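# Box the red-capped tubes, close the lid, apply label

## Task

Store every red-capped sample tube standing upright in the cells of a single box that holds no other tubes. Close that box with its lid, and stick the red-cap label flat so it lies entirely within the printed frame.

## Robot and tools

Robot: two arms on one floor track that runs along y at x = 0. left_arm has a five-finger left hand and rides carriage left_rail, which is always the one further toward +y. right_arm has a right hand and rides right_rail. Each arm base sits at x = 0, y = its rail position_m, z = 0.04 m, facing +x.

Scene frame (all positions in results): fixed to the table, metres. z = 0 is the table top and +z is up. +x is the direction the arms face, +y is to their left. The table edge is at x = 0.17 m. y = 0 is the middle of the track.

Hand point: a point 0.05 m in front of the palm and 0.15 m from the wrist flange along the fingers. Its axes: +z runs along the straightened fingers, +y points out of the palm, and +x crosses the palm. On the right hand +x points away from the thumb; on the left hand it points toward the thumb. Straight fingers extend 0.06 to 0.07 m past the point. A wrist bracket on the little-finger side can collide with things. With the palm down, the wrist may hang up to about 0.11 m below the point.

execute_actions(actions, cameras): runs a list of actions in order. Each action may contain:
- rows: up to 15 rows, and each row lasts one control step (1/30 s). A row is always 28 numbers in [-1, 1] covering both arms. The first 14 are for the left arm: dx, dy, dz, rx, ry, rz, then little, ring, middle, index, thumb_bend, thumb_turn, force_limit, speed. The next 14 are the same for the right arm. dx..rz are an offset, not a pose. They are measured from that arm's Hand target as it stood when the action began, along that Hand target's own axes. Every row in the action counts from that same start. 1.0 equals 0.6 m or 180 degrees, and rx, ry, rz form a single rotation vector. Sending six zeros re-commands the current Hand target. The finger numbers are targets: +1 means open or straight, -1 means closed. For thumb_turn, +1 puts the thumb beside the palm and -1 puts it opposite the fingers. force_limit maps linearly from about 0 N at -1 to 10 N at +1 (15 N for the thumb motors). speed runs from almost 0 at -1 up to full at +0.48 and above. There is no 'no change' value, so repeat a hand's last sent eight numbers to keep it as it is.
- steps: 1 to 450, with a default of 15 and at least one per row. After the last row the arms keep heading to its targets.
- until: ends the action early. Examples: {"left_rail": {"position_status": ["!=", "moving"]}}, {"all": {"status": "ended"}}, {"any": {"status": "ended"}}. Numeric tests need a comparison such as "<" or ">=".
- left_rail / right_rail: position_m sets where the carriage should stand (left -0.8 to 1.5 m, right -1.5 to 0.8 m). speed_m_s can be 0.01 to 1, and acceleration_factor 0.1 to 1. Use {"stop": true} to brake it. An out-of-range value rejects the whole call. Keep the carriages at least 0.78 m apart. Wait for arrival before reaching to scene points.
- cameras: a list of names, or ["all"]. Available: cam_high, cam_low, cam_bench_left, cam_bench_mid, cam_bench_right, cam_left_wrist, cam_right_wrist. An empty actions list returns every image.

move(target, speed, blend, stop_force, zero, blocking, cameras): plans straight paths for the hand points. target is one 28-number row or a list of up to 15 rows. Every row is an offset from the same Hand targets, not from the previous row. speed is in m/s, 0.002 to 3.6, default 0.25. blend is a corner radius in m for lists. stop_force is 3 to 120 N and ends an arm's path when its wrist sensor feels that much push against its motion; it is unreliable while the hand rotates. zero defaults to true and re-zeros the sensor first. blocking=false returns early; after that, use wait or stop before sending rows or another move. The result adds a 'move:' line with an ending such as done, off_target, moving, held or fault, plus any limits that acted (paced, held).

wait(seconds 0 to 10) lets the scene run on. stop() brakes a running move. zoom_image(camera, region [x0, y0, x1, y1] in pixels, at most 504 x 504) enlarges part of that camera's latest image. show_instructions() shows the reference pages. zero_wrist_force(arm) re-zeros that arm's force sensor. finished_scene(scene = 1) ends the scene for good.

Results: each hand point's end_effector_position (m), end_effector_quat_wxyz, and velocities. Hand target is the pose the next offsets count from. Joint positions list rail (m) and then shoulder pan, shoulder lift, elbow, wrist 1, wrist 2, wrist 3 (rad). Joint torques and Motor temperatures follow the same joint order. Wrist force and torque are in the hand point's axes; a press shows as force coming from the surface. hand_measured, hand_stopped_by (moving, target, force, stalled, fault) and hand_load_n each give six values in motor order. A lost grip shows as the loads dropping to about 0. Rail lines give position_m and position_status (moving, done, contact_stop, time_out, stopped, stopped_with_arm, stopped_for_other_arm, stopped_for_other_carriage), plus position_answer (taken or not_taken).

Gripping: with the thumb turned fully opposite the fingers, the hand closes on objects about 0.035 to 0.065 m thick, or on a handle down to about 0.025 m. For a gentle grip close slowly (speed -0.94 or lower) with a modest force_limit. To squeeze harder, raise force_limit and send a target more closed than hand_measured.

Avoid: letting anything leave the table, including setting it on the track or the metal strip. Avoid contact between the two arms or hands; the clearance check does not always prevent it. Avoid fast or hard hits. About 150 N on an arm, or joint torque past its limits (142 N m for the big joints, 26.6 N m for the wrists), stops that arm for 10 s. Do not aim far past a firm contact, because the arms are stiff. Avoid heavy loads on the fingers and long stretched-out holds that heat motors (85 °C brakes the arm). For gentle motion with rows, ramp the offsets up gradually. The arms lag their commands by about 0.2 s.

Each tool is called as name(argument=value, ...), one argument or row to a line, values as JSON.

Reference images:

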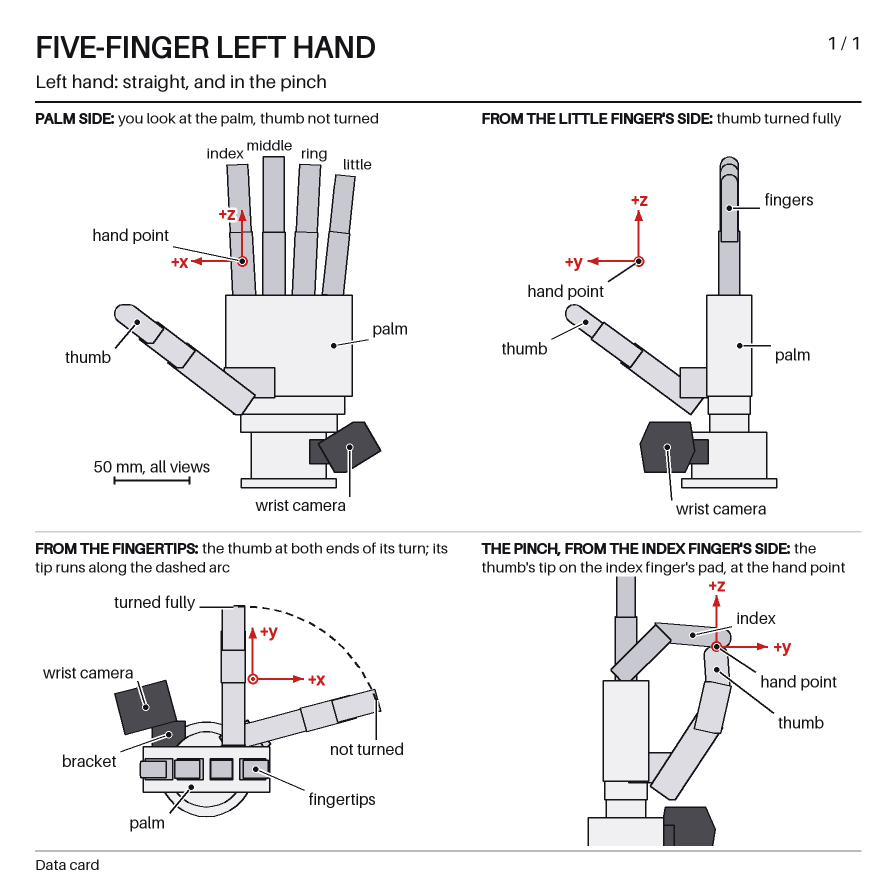

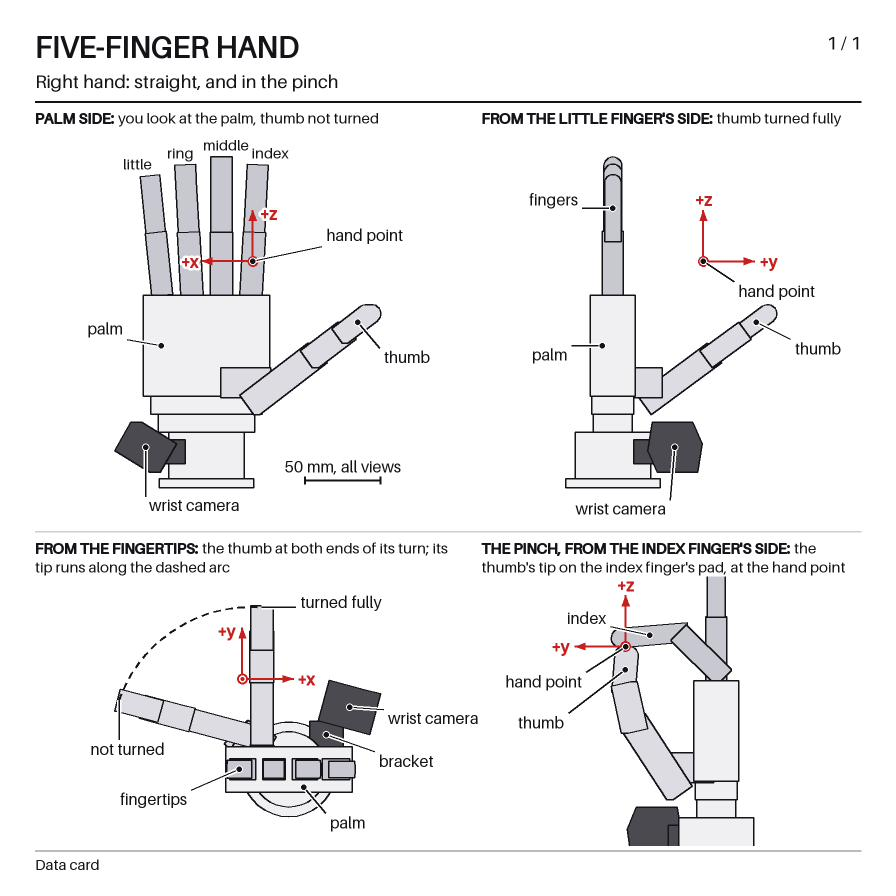

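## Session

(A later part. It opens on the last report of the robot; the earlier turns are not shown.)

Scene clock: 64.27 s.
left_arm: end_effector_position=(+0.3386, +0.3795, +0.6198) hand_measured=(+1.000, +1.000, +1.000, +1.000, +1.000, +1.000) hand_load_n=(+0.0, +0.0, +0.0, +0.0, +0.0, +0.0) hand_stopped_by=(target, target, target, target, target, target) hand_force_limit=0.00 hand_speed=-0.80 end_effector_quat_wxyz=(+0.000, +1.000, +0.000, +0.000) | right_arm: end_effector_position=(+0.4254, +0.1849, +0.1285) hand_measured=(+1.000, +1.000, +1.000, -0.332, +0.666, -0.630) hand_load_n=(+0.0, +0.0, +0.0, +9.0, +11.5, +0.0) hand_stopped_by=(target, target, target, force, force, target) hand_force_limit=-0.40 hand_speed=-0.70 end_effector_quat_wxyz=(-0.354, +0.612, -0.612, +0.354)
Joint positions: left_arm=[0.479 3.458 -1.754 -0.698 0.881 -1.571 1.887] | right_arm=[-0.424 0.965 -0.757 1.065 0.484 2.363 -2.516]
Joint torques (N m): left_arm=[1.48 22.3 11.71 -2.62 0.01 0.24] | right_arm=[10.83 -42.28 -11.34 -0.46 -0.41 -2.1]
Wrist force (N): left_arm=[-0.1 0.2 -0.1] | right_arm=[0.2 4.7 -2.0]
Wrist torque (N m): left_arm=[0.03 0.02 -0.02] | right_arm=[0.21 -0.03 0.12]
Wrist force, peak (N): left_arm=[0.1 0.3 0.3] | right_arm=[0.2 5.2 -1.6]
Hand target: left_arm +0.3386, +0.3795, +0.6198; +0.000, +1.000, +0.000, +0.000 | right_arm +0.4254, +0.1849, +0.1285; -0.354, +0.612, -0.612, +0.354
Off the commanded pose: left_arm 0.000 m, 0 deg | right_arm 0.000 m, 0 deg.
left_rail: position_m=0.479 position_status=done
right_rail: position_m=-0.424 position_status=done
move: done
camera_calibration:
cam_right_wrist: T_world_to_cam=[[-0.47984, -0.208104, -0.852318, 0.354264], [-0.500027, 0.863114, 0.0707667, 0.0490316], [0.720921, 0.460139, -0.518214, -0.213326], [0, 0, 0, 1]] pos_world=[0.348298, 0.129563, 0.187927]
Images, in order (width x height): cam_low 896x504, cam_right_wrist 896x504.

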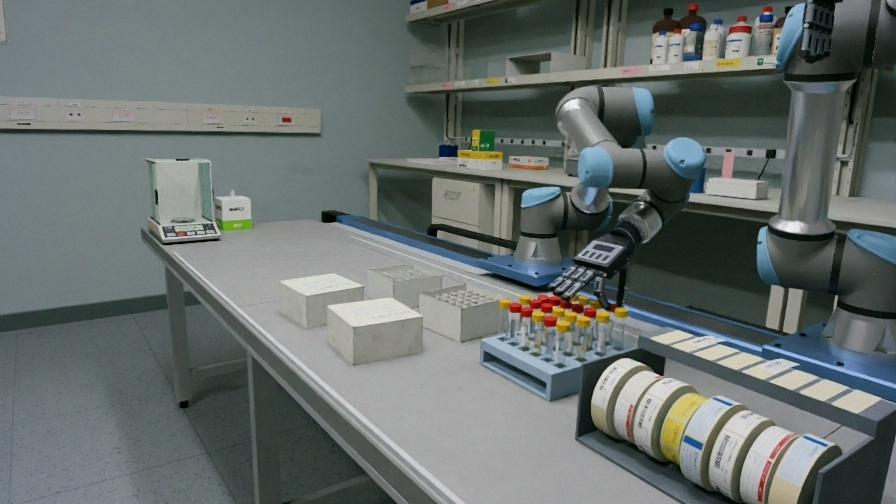

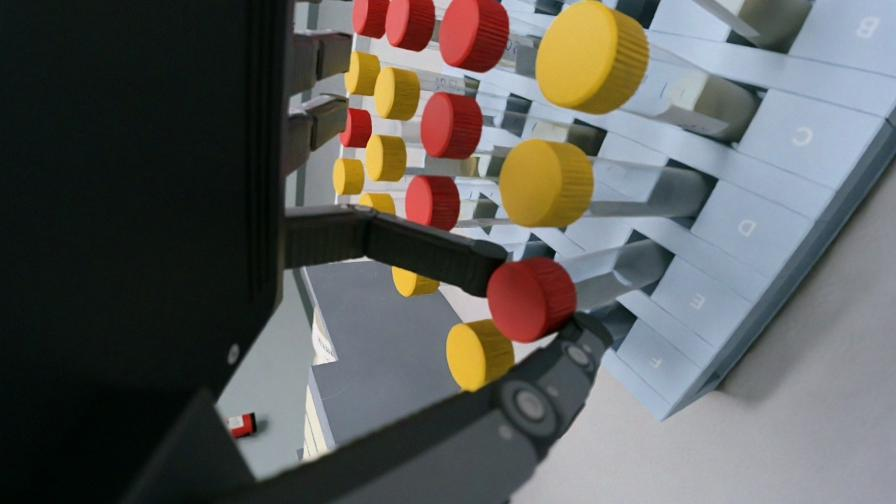

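move(
  target=[0,0,0,0,0,0,1,1,1,1,1,1,0,-0.8, 0,-0.1876,-0.1083,0,0,0,1,1,1,-0.4,0.5,-0.63,-0.4,-0.7],
  speed=0.2,
  cameras=["cam_right_wrist","cam_low","cam_high","cam_bench_mid"],
)

zoom_image(
  camera="cam_right_wrist",
  region=[420, 100, 720, 360],
)

zoom_image(
  camera="cam_low",
  region=[500, 180, 660, 350],
)

zoom_image(
  camera="cam_bench_mid",
  region=[440, 180, 540, 310],
)

Scene clock: 66.77 s.
left_arm: end_effector_position=(+0.3386, +0.3795, +0.6198) hand_measured=(+1.000, +1.000, +1.000, +1.000, +1.000, +1.000) hand_load_n=(+0.0, +0.0, +0.0, +0.0, -0.5, +0.0) hand_stopped_by=(target, target, target, target, target, target) hand_force_limit=0.00 hand_speed=-0.80 end_effector_quat_wxyz=(+0.000, +1.000, +0.000, +0.000) | right_arm: end_effector_position=(+0.4254, +0.1849, +0.2585) hand_measured=(+1.000, +1.000, +1.000, -0.332, +0.666, -0.630) hand_load_n=(+0.0, +0.0, +0.0, +4.5, +11.0, -0.5) hand_stopped_by=(target, target, target, force, force, target) hand_force_limit=-0.40 hand_speed=-0.70 end_effector_quat_wxyz=(-0.354, +0.612, -0.613, +0.354)
Joint positions: left_arm=[0.479 3.458 -1.754 -0.698 0.881 -1.571 1.887] | right_arm=[-0.424 0.965 -0.819 0.837 0.774 2.363 -2.516]
Joint torques (N m): left_arm=[1.88 21.85 11.51 -2.67 0.07 0.18] | right_arm=[11.21 -40.67 -26.96 2.84 2.63 2.17]
Wrist force (N): left_arm=[0.1 0.1 -0.1] | right_arm=[0.2 3.5 -0.9]
Wrist torque (N m): left_arm=[0.03 -0.02 0.01] | right_arm=[0.26 -0.03 0.06]
Wrist force, peak (N): left_arm=[-0.1 0.4 0.1] | right_arm=[0.1 6.6 -1.2]
Hand target: left_arm +0.3386, +0.3795, +0.6198; +0.000, +1.000, +0.000, +0.000 | right_arm +0.4253, +0.1849, +0.2585; -0.354, +0.612, -0.612, +0.354
Off the commanded pose: left_arm 0.000 m, 0 deg | right_arm 0.000 m, 0 deg.
left_rail: position_m=0.479 position_status=done
right_rail: position_m=-0.424 position_status=done
move: done
camera_calibration:
cam_right_wrist: T_world_to_cam=[[-0.479815, -0.208004, -0.852357, 0.465035], [-0.499998, 0.863125, 0.0708307, 0.0398862], [0.720958, 0.460162, -0.518142, -0.145951], [0, 0, 0, 1]] pos_world=[0.348298, 0.129463, 0.317927]
Images, in order (width x height): cam_high 896x504, cam_low 896x504, cam_bench_mid 896x504, cam_right_wrist 896x504.

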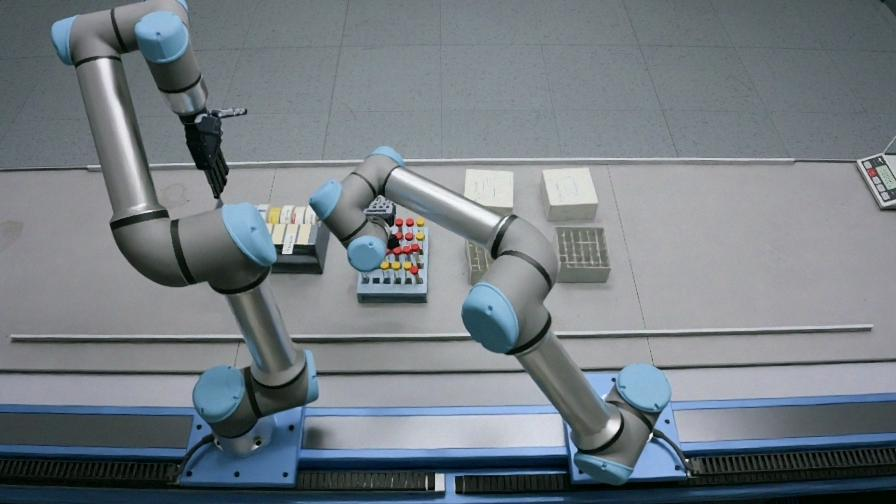

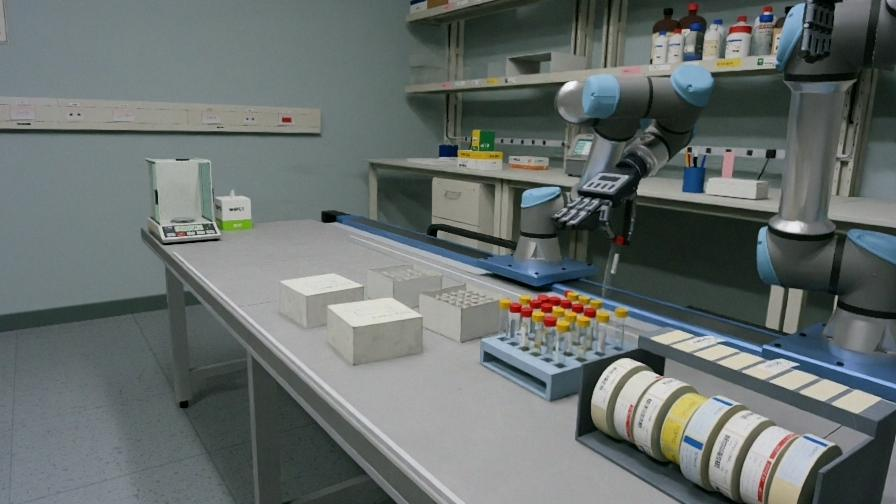

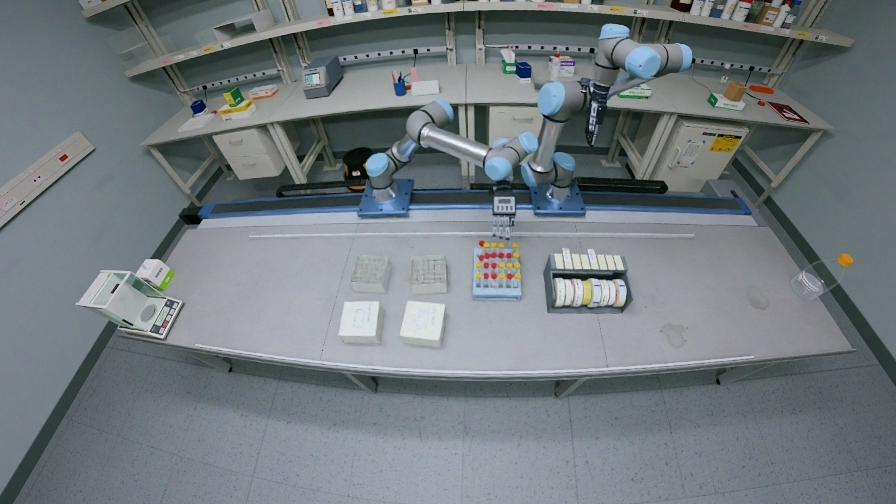

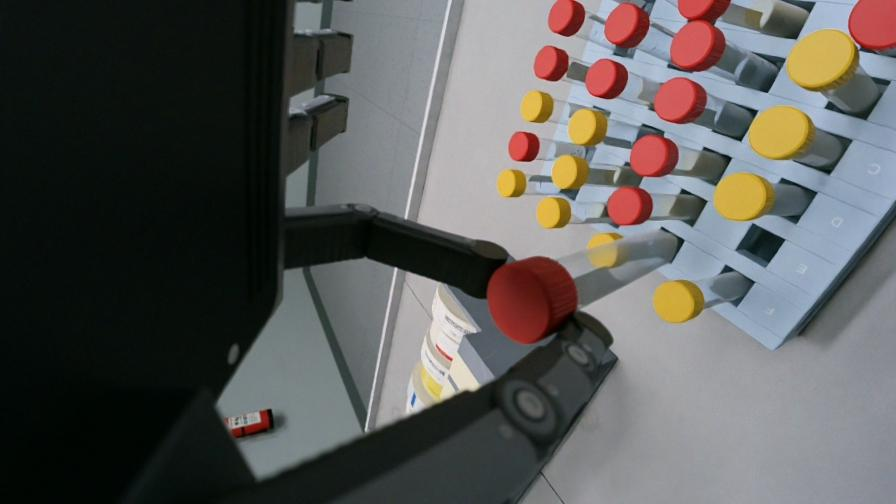

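Scaled by 1.680 from the camera's 896x504 image, which has a finer 1280x720 frame.

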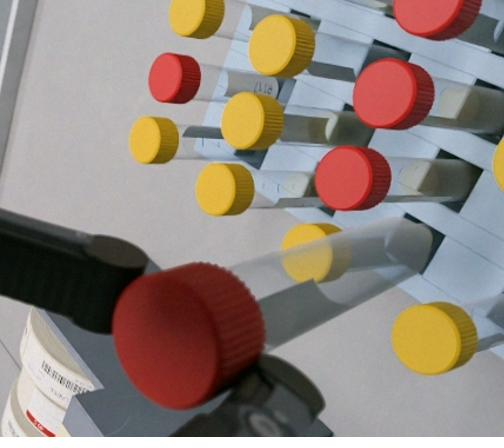

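Scaled by 2.965 from the camera's 896x504 image, which has a finer 1280x720 frame.

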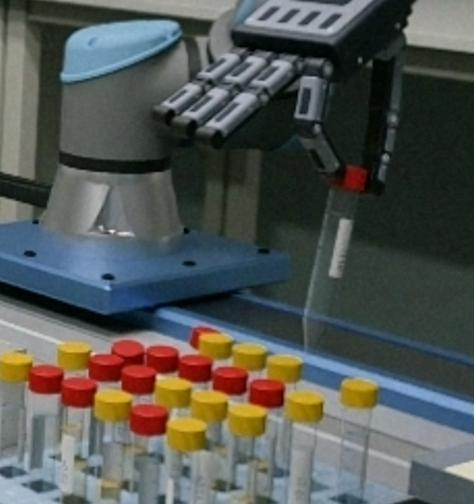

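Scaled by 3.877 from the camera's 896x504 image, which has a finer 1280x720 frame.

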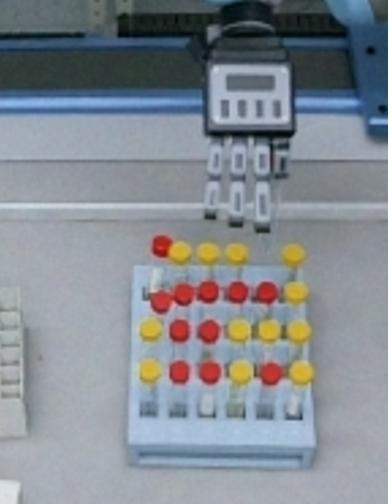

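move(
  target=[0,0,0,0,0,0,1,1,1,1,1,1,0,-0.8, 0.4548,-0.0273,0.0472,-0.0833,0,0,1,1,1,-0.4,0.5,-0.63,-0.4,-0.7],
  speed=0.35,
  cameras=["cam_right_wrist","cam_low","cam_high","cam_bench_mid"],
)

zoom_image(
  camera="cam_right_wrist",
  region=[400, 0, 896, 400],
)

zoom_image(
  camera="cam_low",
  region=[400, 150, 560, 350],
)

zoom_image(
  camera="cam_high",
  region=[340, 150, 620, 310],
)

Scene clock: 72.27 s.
left_arm: end_effector_position=(+0.3386, +0.3795, +0.6198) hand_measured=(+1.000, +1.000, +1.000, +1.000, +1.000, +1.000) hand_load_n=(+0.0, +0.0, +0.0, +0.0, -0.5, +0.0) hand_stopped_by=(target, target, target, target, target, target) hand_force_limit=0.00 hand_speed=-0.80 end_effector_quat_wxyz=(+0.000, +1.000, +0.000, +0.000) | right_arm: end_effector_position=(+0.4579, -0.0879, +0.2584) hand_measured=(+1.000, +1.000, +1.000, -0.332, +0.666, -0.630) hand_load_n=(+0.0, +0.0, +0.0, +4.5, +11.5, +0.0) hand_stopped_by=(target, target, target, force, force, target) hand_force_limit=-0.40 hand_speed=-0.70 end_effector_quat_wxyz=(-0.271, +0.653, -0.653, +0.271)
Joint positions: left_arm=[0.479 3.458 -1.754 -0.698 0.881 -1.571 1.887] | right_arm=[-0.424 0.453 -1.303 1.477 0.665 1.886 -2.81]
Joint torques (N m): left_arm=[2.09 21.79 11.24 -2.57 -0.03 0.21] | right_arm=[-11.2 -46.82 -10.78 -0.7 -1.32 -2]
Wrist force (N): left_arm=[-0.3 0.3 -0.3] | right_arm=[-0.1 3.4 -0.5]
Wrist torque (N m): left_arm=[0.06 0.03 -0.03] | right_arm=[0.30 0.04 0.23]
Wrist force, peak (N): left_arm=[-0.3 0.0 -0.4] | right_arm=[-1.1 4.3 -1.5]
Hand target: left_arm +0.3386, +0.3795, +0.6198; +0.000, +1.000, +0.000, +0.000 | right_arm +0.4580, -0.0880, +0.2584; -0.271, +0.653, -0.653, +0.271
Off the commanded pose: left_arm 0.000 m, 0 deg | right_arm 0.000 m, 0 deg.
left_rail: position_m=0.479 position_status=done
right_rail: position_m=-0.424 position_status=done
move: done
camera_calibration:
cam_right_wrist: T_world_to_cam=[[-0.68399, -0.208048, -0.699195, 0.477804], [-0.46472, 0.863081, 0.197802, 0.242649], [0.562309, 0.460224, -0.687024, 0.072394], [0, 0, 0, 1]] pos_world=[0.39887, -0.143337, 0.335818]
Images, in order (width x height): cam_high 896x504, cam_low 896x504, cam_bench_mid 896x504, cam_right_wrist 896x504.

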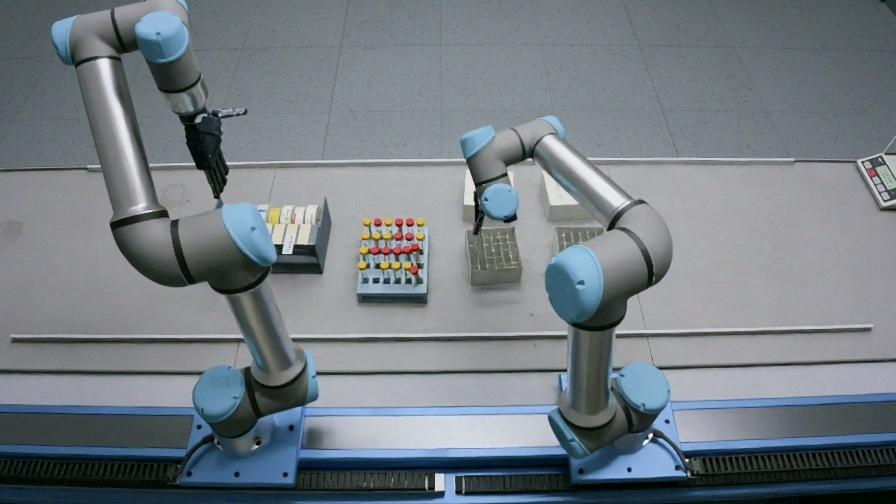

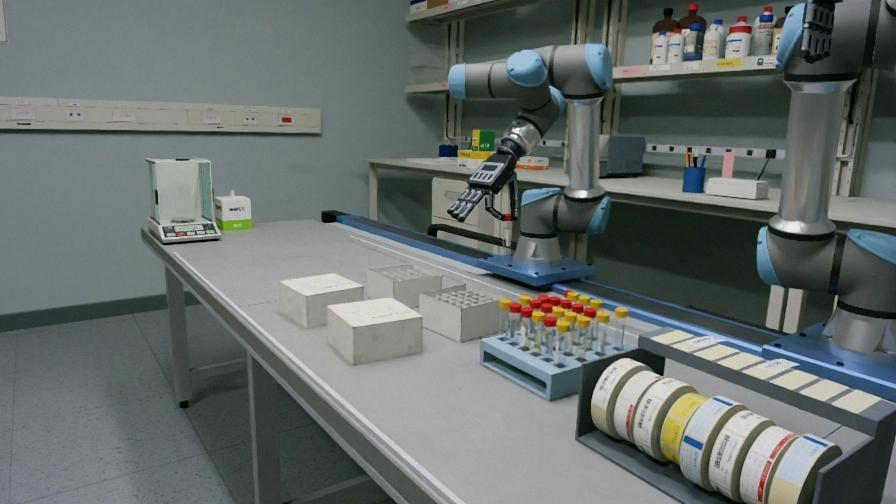

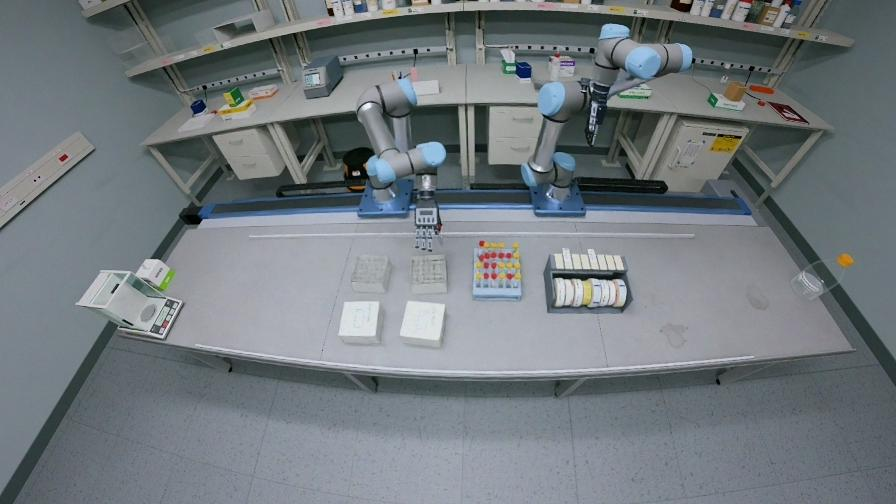

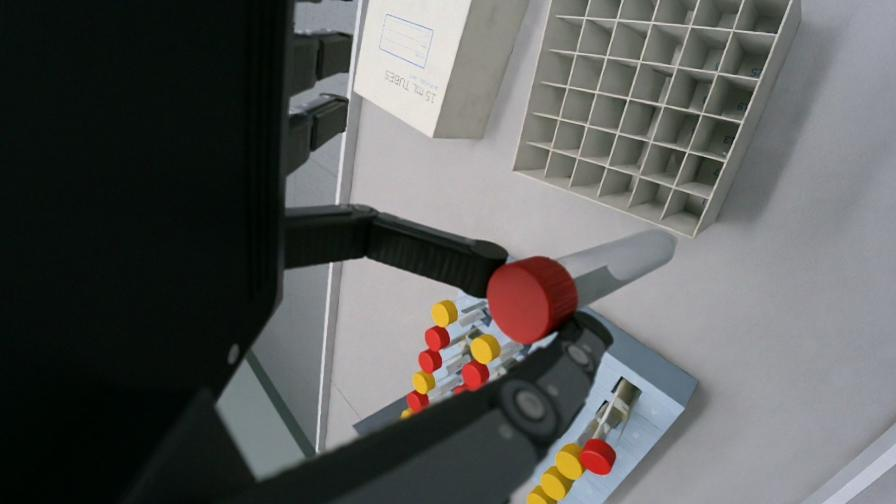

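Scaled by 1.016 from the camera's 896x504 image, which has a finer 1280x720 frame.

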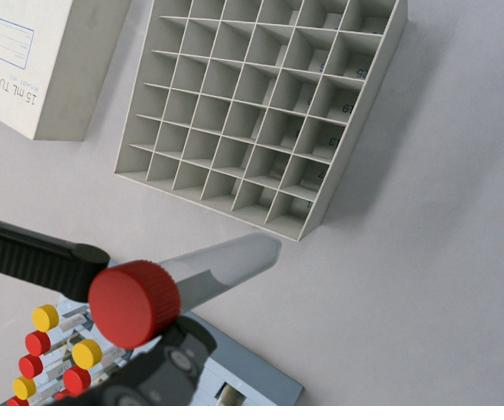

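Scaled by 2.520 from the camera's 896x504 image, which has a finer 1280x720 frame.

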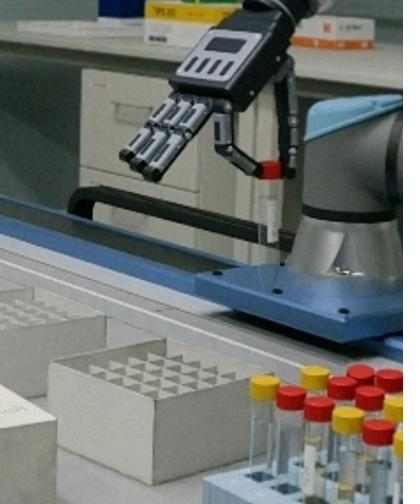

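Scaled by 1.800 from the camera's 896x504 image, which has a finer 1280x720 frame.

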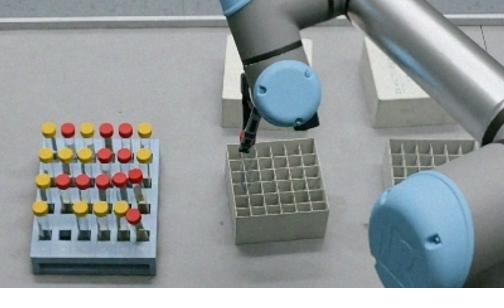

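move(
  target=[0,0,0,0,0,0,1,1,1,1,1,1,0,-0.8, -0.0015,0.0816,0.0797,0.0167,0,0,1,1,1,-0.4,0.5,-0.63,-0.4,-0.7],
  speed=0.2,
  cameras=["cam_right_wrist","cam_low","cam_high"],
)

zoom_image(
  camera="cam_right_wrist",
  region=[480, 100, 780, 360],
)

zoom_image(
  camera="cam_low",
  region=[400, 180, 540, 350],
)

zoom_image(
  camera="cam_high",
  region=[440, 200, 540, 300],
)

Scene clock: 76.13 s.
left_arm: end_effector_position=(+0.3386, +0.3795, +0.6198) hand_measured=(+1.000, +1.000, +1.000, +1.000, +1.000, +1.000) hand_load_n=(+0.0, +0.0, +0.5, +0.0, +0.0, +0.0) hand_stopped_by=(target, target, target, target, target, target) hand_force_limit=0.00 hand_speed=-0.80 end_effector_quat_wxyz=(+0.000, +1.000, +0.000, +0.000) | right_arm: end_effector_position=(+0.4572, -0.0871, +0.1900) hand_measured=(+1.000, +1.000, +1.000, -0.332, +0.666, -0.630) hand_load_n=(+0.0, +0.0, +0.0, +4.5, +11.0, -0.5) hand_stopped_by=(target, target, target, force, force, target) hand_force_limit=-0.40 hand_speed=-0.70 end_effector_quat_wxyz=(-0.288, +0.646, -0.646, +0.288)
Joint positions: left_arm=[0.479 3.458 -1.754 -0.698 0.881 -1.571 1.887] | right_arm=[-0.424 0.468 -1.285 1.644 0.43 1.913 -2.815]
Joint torques (N m): left_arm=[1.69 22.22 11.54 -2.66 0.02 0.21] | right_arm=[12.33 -20.36 -9.44 -0.98 2.33 -2.22]
Wrist force (N): left_arm=[-0.1 0.1 -0.1] | right_arm=[0.1 3.4 -1.0]
Wrist torque (N m): left_arm=[0.02 0.01 -0.01] | right_arm=[0.32 0.01 0.22]
Wrist force, peak (N): left_arm=[0.1 -0.1 -0.5] | right_arm=[-0.1 4.3 0.0]
Hand target: left_arm +0.3386, +0.3795, +0.6198; +0.000, +1.000, +0.000, +0.000 | right_arm +0.4572, -0.0871, +0.1900; -0.288, +0.646, -0.646, +0.288
Off the commanded pose: left_arm 0.000 m, 0 deg | right_arm 0.000 m, 0 deg.
left_rail: position_m=0.479 position_status=done
right_rail: position_m=-0.424 position_status=done
move: done
camera_calibration:
cam_right_wrist: T_world_to_cam=[[-0.646417, -0.207983, -0.73409, 0.419104], [-0.474414, 0.863091, 0.173223, 0.264158], [0.597559, 0.460236, -0.656586, 0.00350007], [0, 0, 0, 1]] pos_world=[0.394145, -0.142436, 0.2642]
Images, in order (width x height): cam_high 896x504, cam_low 896x504, cam_right_wrist 896x504.

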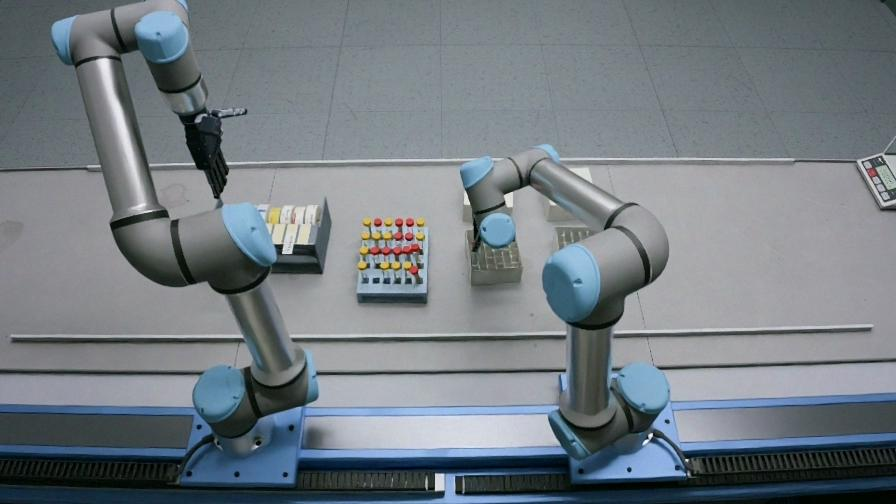

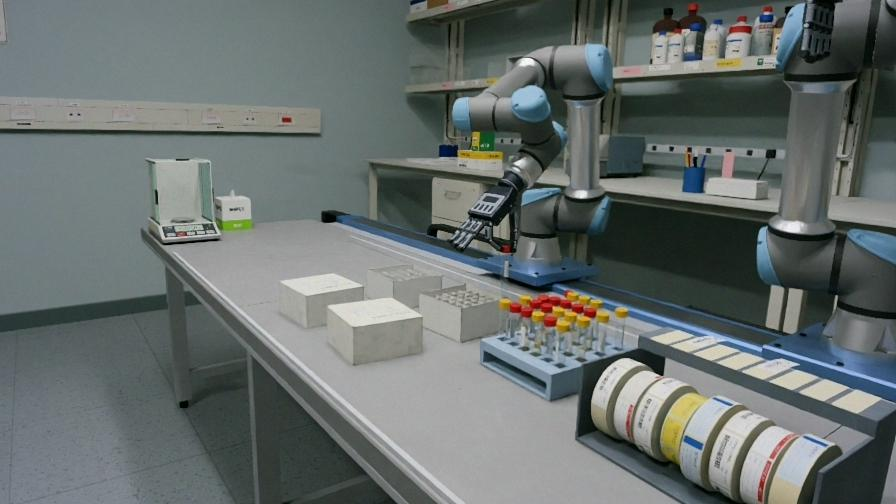

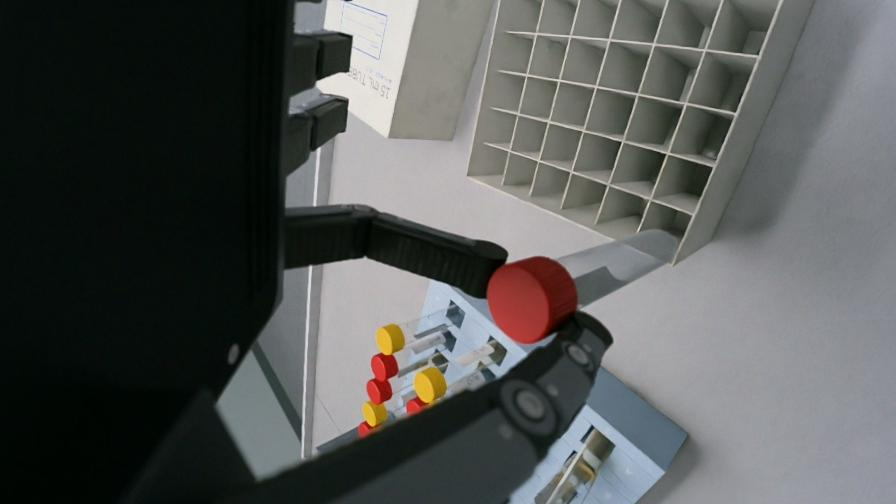

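Scaled by 1.680 from the camera's 896x504 image, which has a finer 1280x720 frame.

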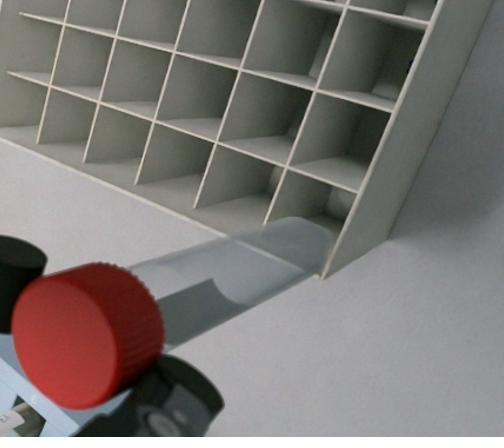

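Scaled by 2.965 from the camera's 896x504 image, which has a finer 1280x720 frame.

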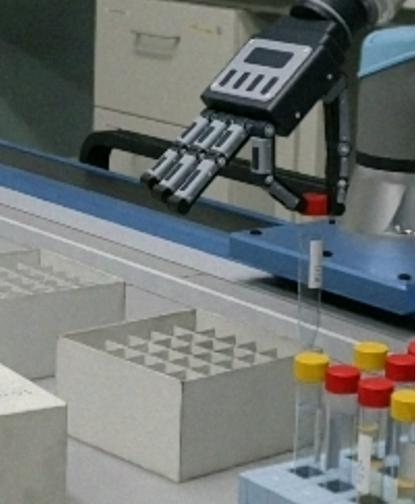

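Scaled by 5.040 from the camera's 896x504 image, which has a finer 1280x720 frame.

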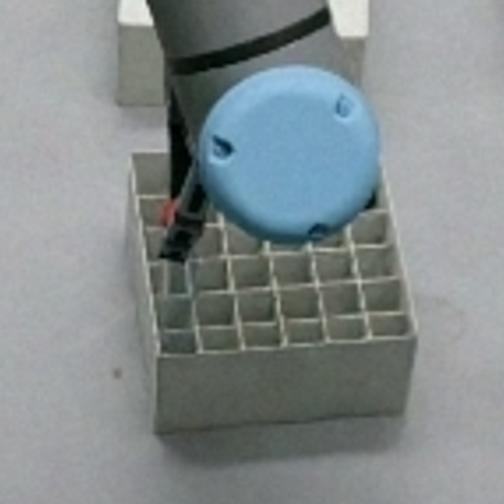

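move(
  target=[0,0,0,0,0,0,1,1,1,1,1,1,0,-0.8, 0.003,0.0063,0.0229,0,0,0,1,1,1,-0.4,0.5,-0.63,-0.4,-0.7],
  speed=0.1,
  cameras=["cam_right_wrist","cam_low"],
)

zoom_image(
  camera="cam_right_wrist",
  region=[480, 100, 780, 360],
)

zoom_image(
  camera="cam_low",
  region=[410, 220, 530, 350],
)

Scene clock: 83.37 s.
left_arm: end_effector_position=(+0.3386, +0.3795, +0.6198) hand_measured=(+1.000, +1.000, +1.000, +1.000, +1.000, +1.000) hand_load_n=(+0.0, +0.0, +0.0, +0.0, +0.0, +0.0) hand_stopped_by=(target, target, target, target, target, target) hand_force_limit=0.00 hand_speed=-0.80 end_effector_quat_wxyz=(+0.000, +1.000, +0.000, +0.000) | right_arm: end_effector_position=(+0.4648, -0.0888, +0.1781) hand_measured=(+1.000, +1.000, +1.000, -0.332, +0.666, -0.630) hand_load_n=(+0.0, +0.0, +0.0, +4.5, +11.0, -0.5) hand_stopped_by=(target, target, target, force, force, target) hand_force_limit=-0.40 hand_speed=-0.70 end_effector_quat_wxyz=(-0.288, +0.646, -0.646, +0.288)
Joint positions: left_arm=[0.479 3.458 -1.754 -0.698 0.881 -1.571 1.887] | right_arm=[-0.424 0.456 -1.266 1.651 0.401 1.904 -2.824]
Joint torques (N m): left_arm=[1.85 21.76 11.1 -2.66 0.07 0.22] | right_arm=[-10.84 -20.58 -9.95 -0.96 -1.39 -2.15]
Wrist force (N): left_arm=[0.0 0.3 -0.1] | right_arm=[-0.1 3.1 -0.8]
Wrist torque (N m): left_arm=[0.05 0.00 -0.01] | right_arm=[0.27 0.03 0.19]
Wrist force, peak (N): left_arm=[-0.4 -0.1 -0.2] | right_arm=[-0.2 3.7 -1.0]
Hand target: left_arm +0.3386, +0.3795, +0.6198; +0.000, +1.000, +0.000, +0.000 | right_arm +0.4649, -0.0889, +0.1780; -0.288, +0.646, -0.646, +0.288
Off the commanded pose: left_arm 0.000 m, 0 deg | right_arm 0.000 m, 0 deg.
left_rail: position_m=0.479 position_status=done
right_rail: position_m=-0.424 position_status=done
move: done
camera_calibration:
cam_right_wrist: T_world_to_cam=[[-0.646382, -0.208046, -0.734103, 0.414887], [-0.474461, 0.863075, 0.173169, 0.271409], [0.597559, 0.460237, -0.656586, -0.00802651], [0, 0, 0, 1]] pos_world=[0.401745, -0.144237, 0.2523]
Images, in order (width x height): cam_low 896x504, cam_right_wrist 896x504.

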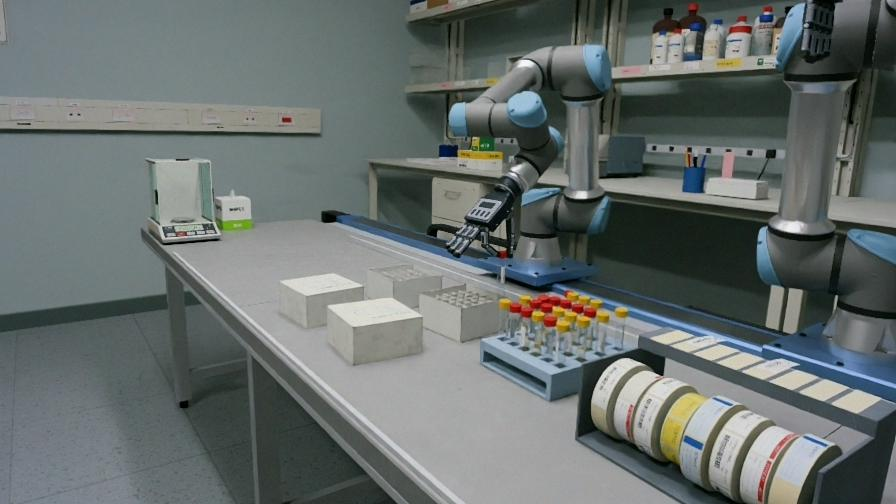

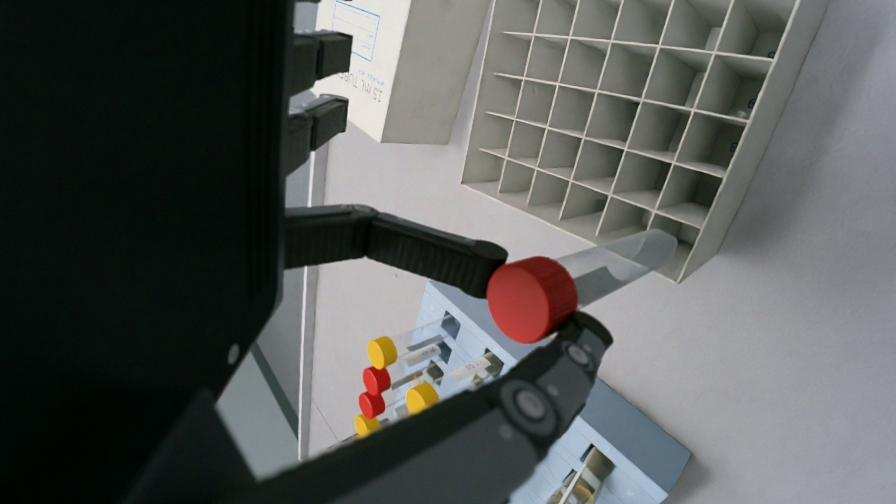

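Scaled by 1.680 from the camera's 896x504 image, which has a finer 1280x720 frame.

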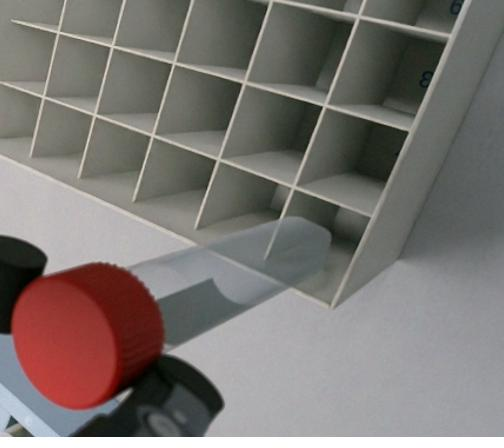

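Scaled by 3.877 from the camera's 896x504 image, which has a finer 1280x720 frame.

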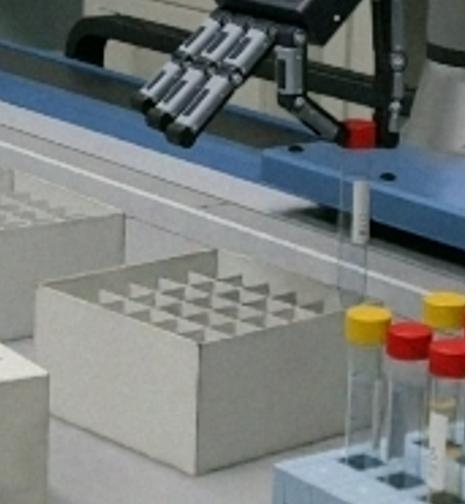

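move(
  target=[0,0,0,0,0,0,1,1,1,1,1,1,0,-0.8, 0,0.0768,0.0691,0,0,0,1,1,1,-0.4,0.5,-0.63,-0.4,-0.7],
  speed=0.1,
  stop_force=8,
  cameras=["cam_right_wrist","cam_low"],
)

zoom_image(
  camera="cam_right_wrist",
  region=[420, 100, 780, 400],
)

zoom_image(
  camera="cam_low",
  region=[410, 220, 530, 350],
)

Scene clock: 87.47 s.
left_arm: end_effector_position=(+0.3386, +0.3795, +0.6198) hand_measured=(+1.000, +1.000, +1.000, +1.000, +1.000, +1.000) hand_load_n=(+0.0, +0.0, +0.0, +0.0, +0.0, +0.0) hand_stopped_by=(target, target, target, target, target, target) hand_force_limit=0.00 hand_speed=-0.80 end_effector_quat_wxyz=(+0.000, +1.000, +0.000, +0.000) | right_arm: end_effector_position=(+0.4649, -0.0889, +0.1160) hand_measured=(+1.000, +1.000, +1.000, -0.332, +0.666, -0.630) hand_load_n=(+0.0, +0.0, +0.0, +2.5, +7.5, +0.5) hand_stopped_by=(target, target, target, force, force, target) hand_force_limit=-0.40 hand_speed=-0.70 end_effector_quat_wxyz=(-0.288, +0.646, -0.646, +0.288)
Joint positions: left_arm=[0.479 3.458 -1.754 -0.698 0.881 -1.571 1.887] | right_arm=[-0.424 0.456 -1.2 1.736 0.251 1.904 -2.824]
Joint torques (N m): left_arm=[2.01 22.1 10.83 -2.58 0.03 0.24] | right_arm=[-2.25 -20.79 -7.15 -0.73 -0.64 -2.01]
Wrist force (N): left_arm=[-0.2 0.1 0.0] | right_arm=[-0.1 0.7 -2.5]
Wrist torque (N m): left_arm=[0.02 0.02 -0.02] | right_arm=[0.14 0.01 0.19]
Wrist force, peak (N): left_arm=[0.2 0.4 -0.3] | right_arm=[-0.4 -1.3 -4.6]
Hand target: left_arm +0.3386, +0.3795, +0.6198; +0.000, +1.000, +0.000, +0.000 | right_arm +0.4649, -0.0888, +0.1160; -0.288, +0.646, -0.646, +0.288
Off the commanded pose: left_arm 0.000 m, 0 deg | right_arm 0.000 m, 0 deg.
left_rail: position_m=0.479 position_status=done
right_rail: position_m=-0.424 position_status=done
move: done
camera_calibration:
cam_right_wrist: T_world_to_cam=[[-0.646382, -0.208046, -0.734103, 0.369364], [-0.474461, 0.863075, 0.173169, 0.28221], [0.597559, 0.460237, -0.656586, -0.0488602], [0, 0, 0, 1]] pos_world=[0.401845, -0.144237, 0.1902]
Images, in order (width x height): cam_low 896x504, cam_right_wrist 896x504.

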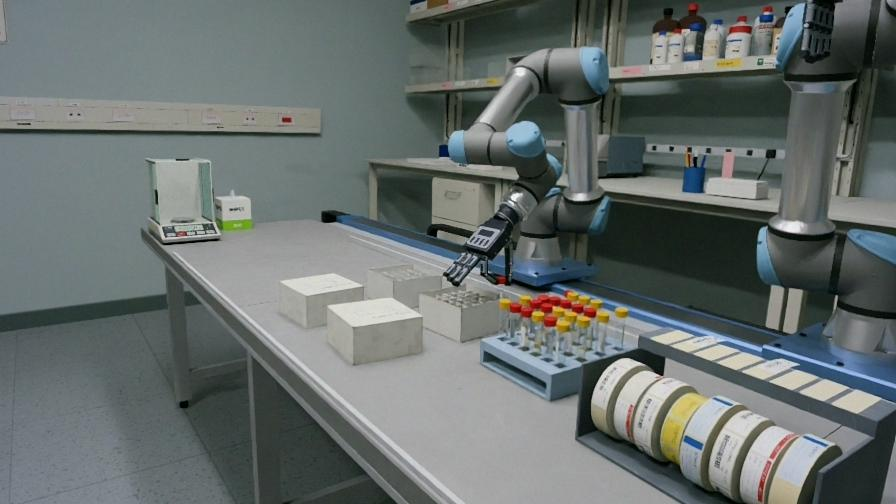

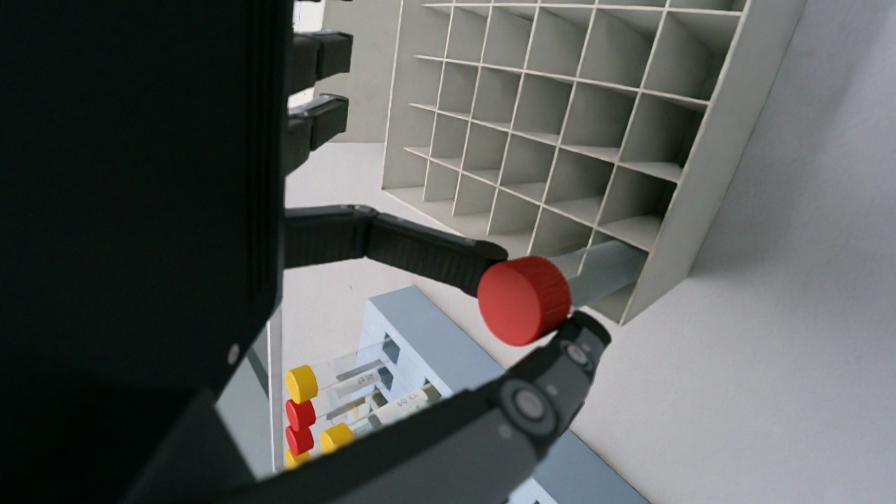

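Scaled by 1.400 from the camera's 896x504 image, which has a finer 1280x720 frame.

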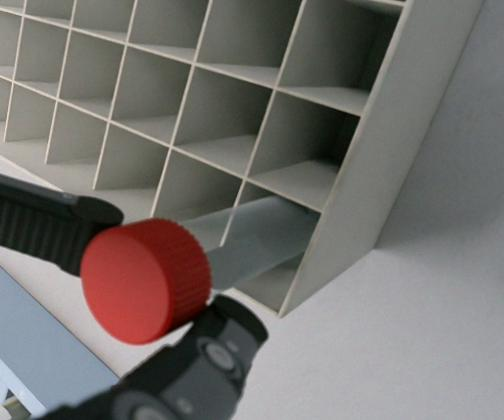

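Scaled by 3.877 from the camera's 896x504 image, which has a finer 1280x720 frame.

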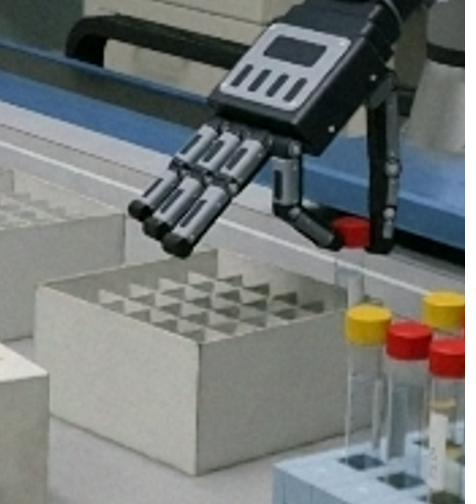

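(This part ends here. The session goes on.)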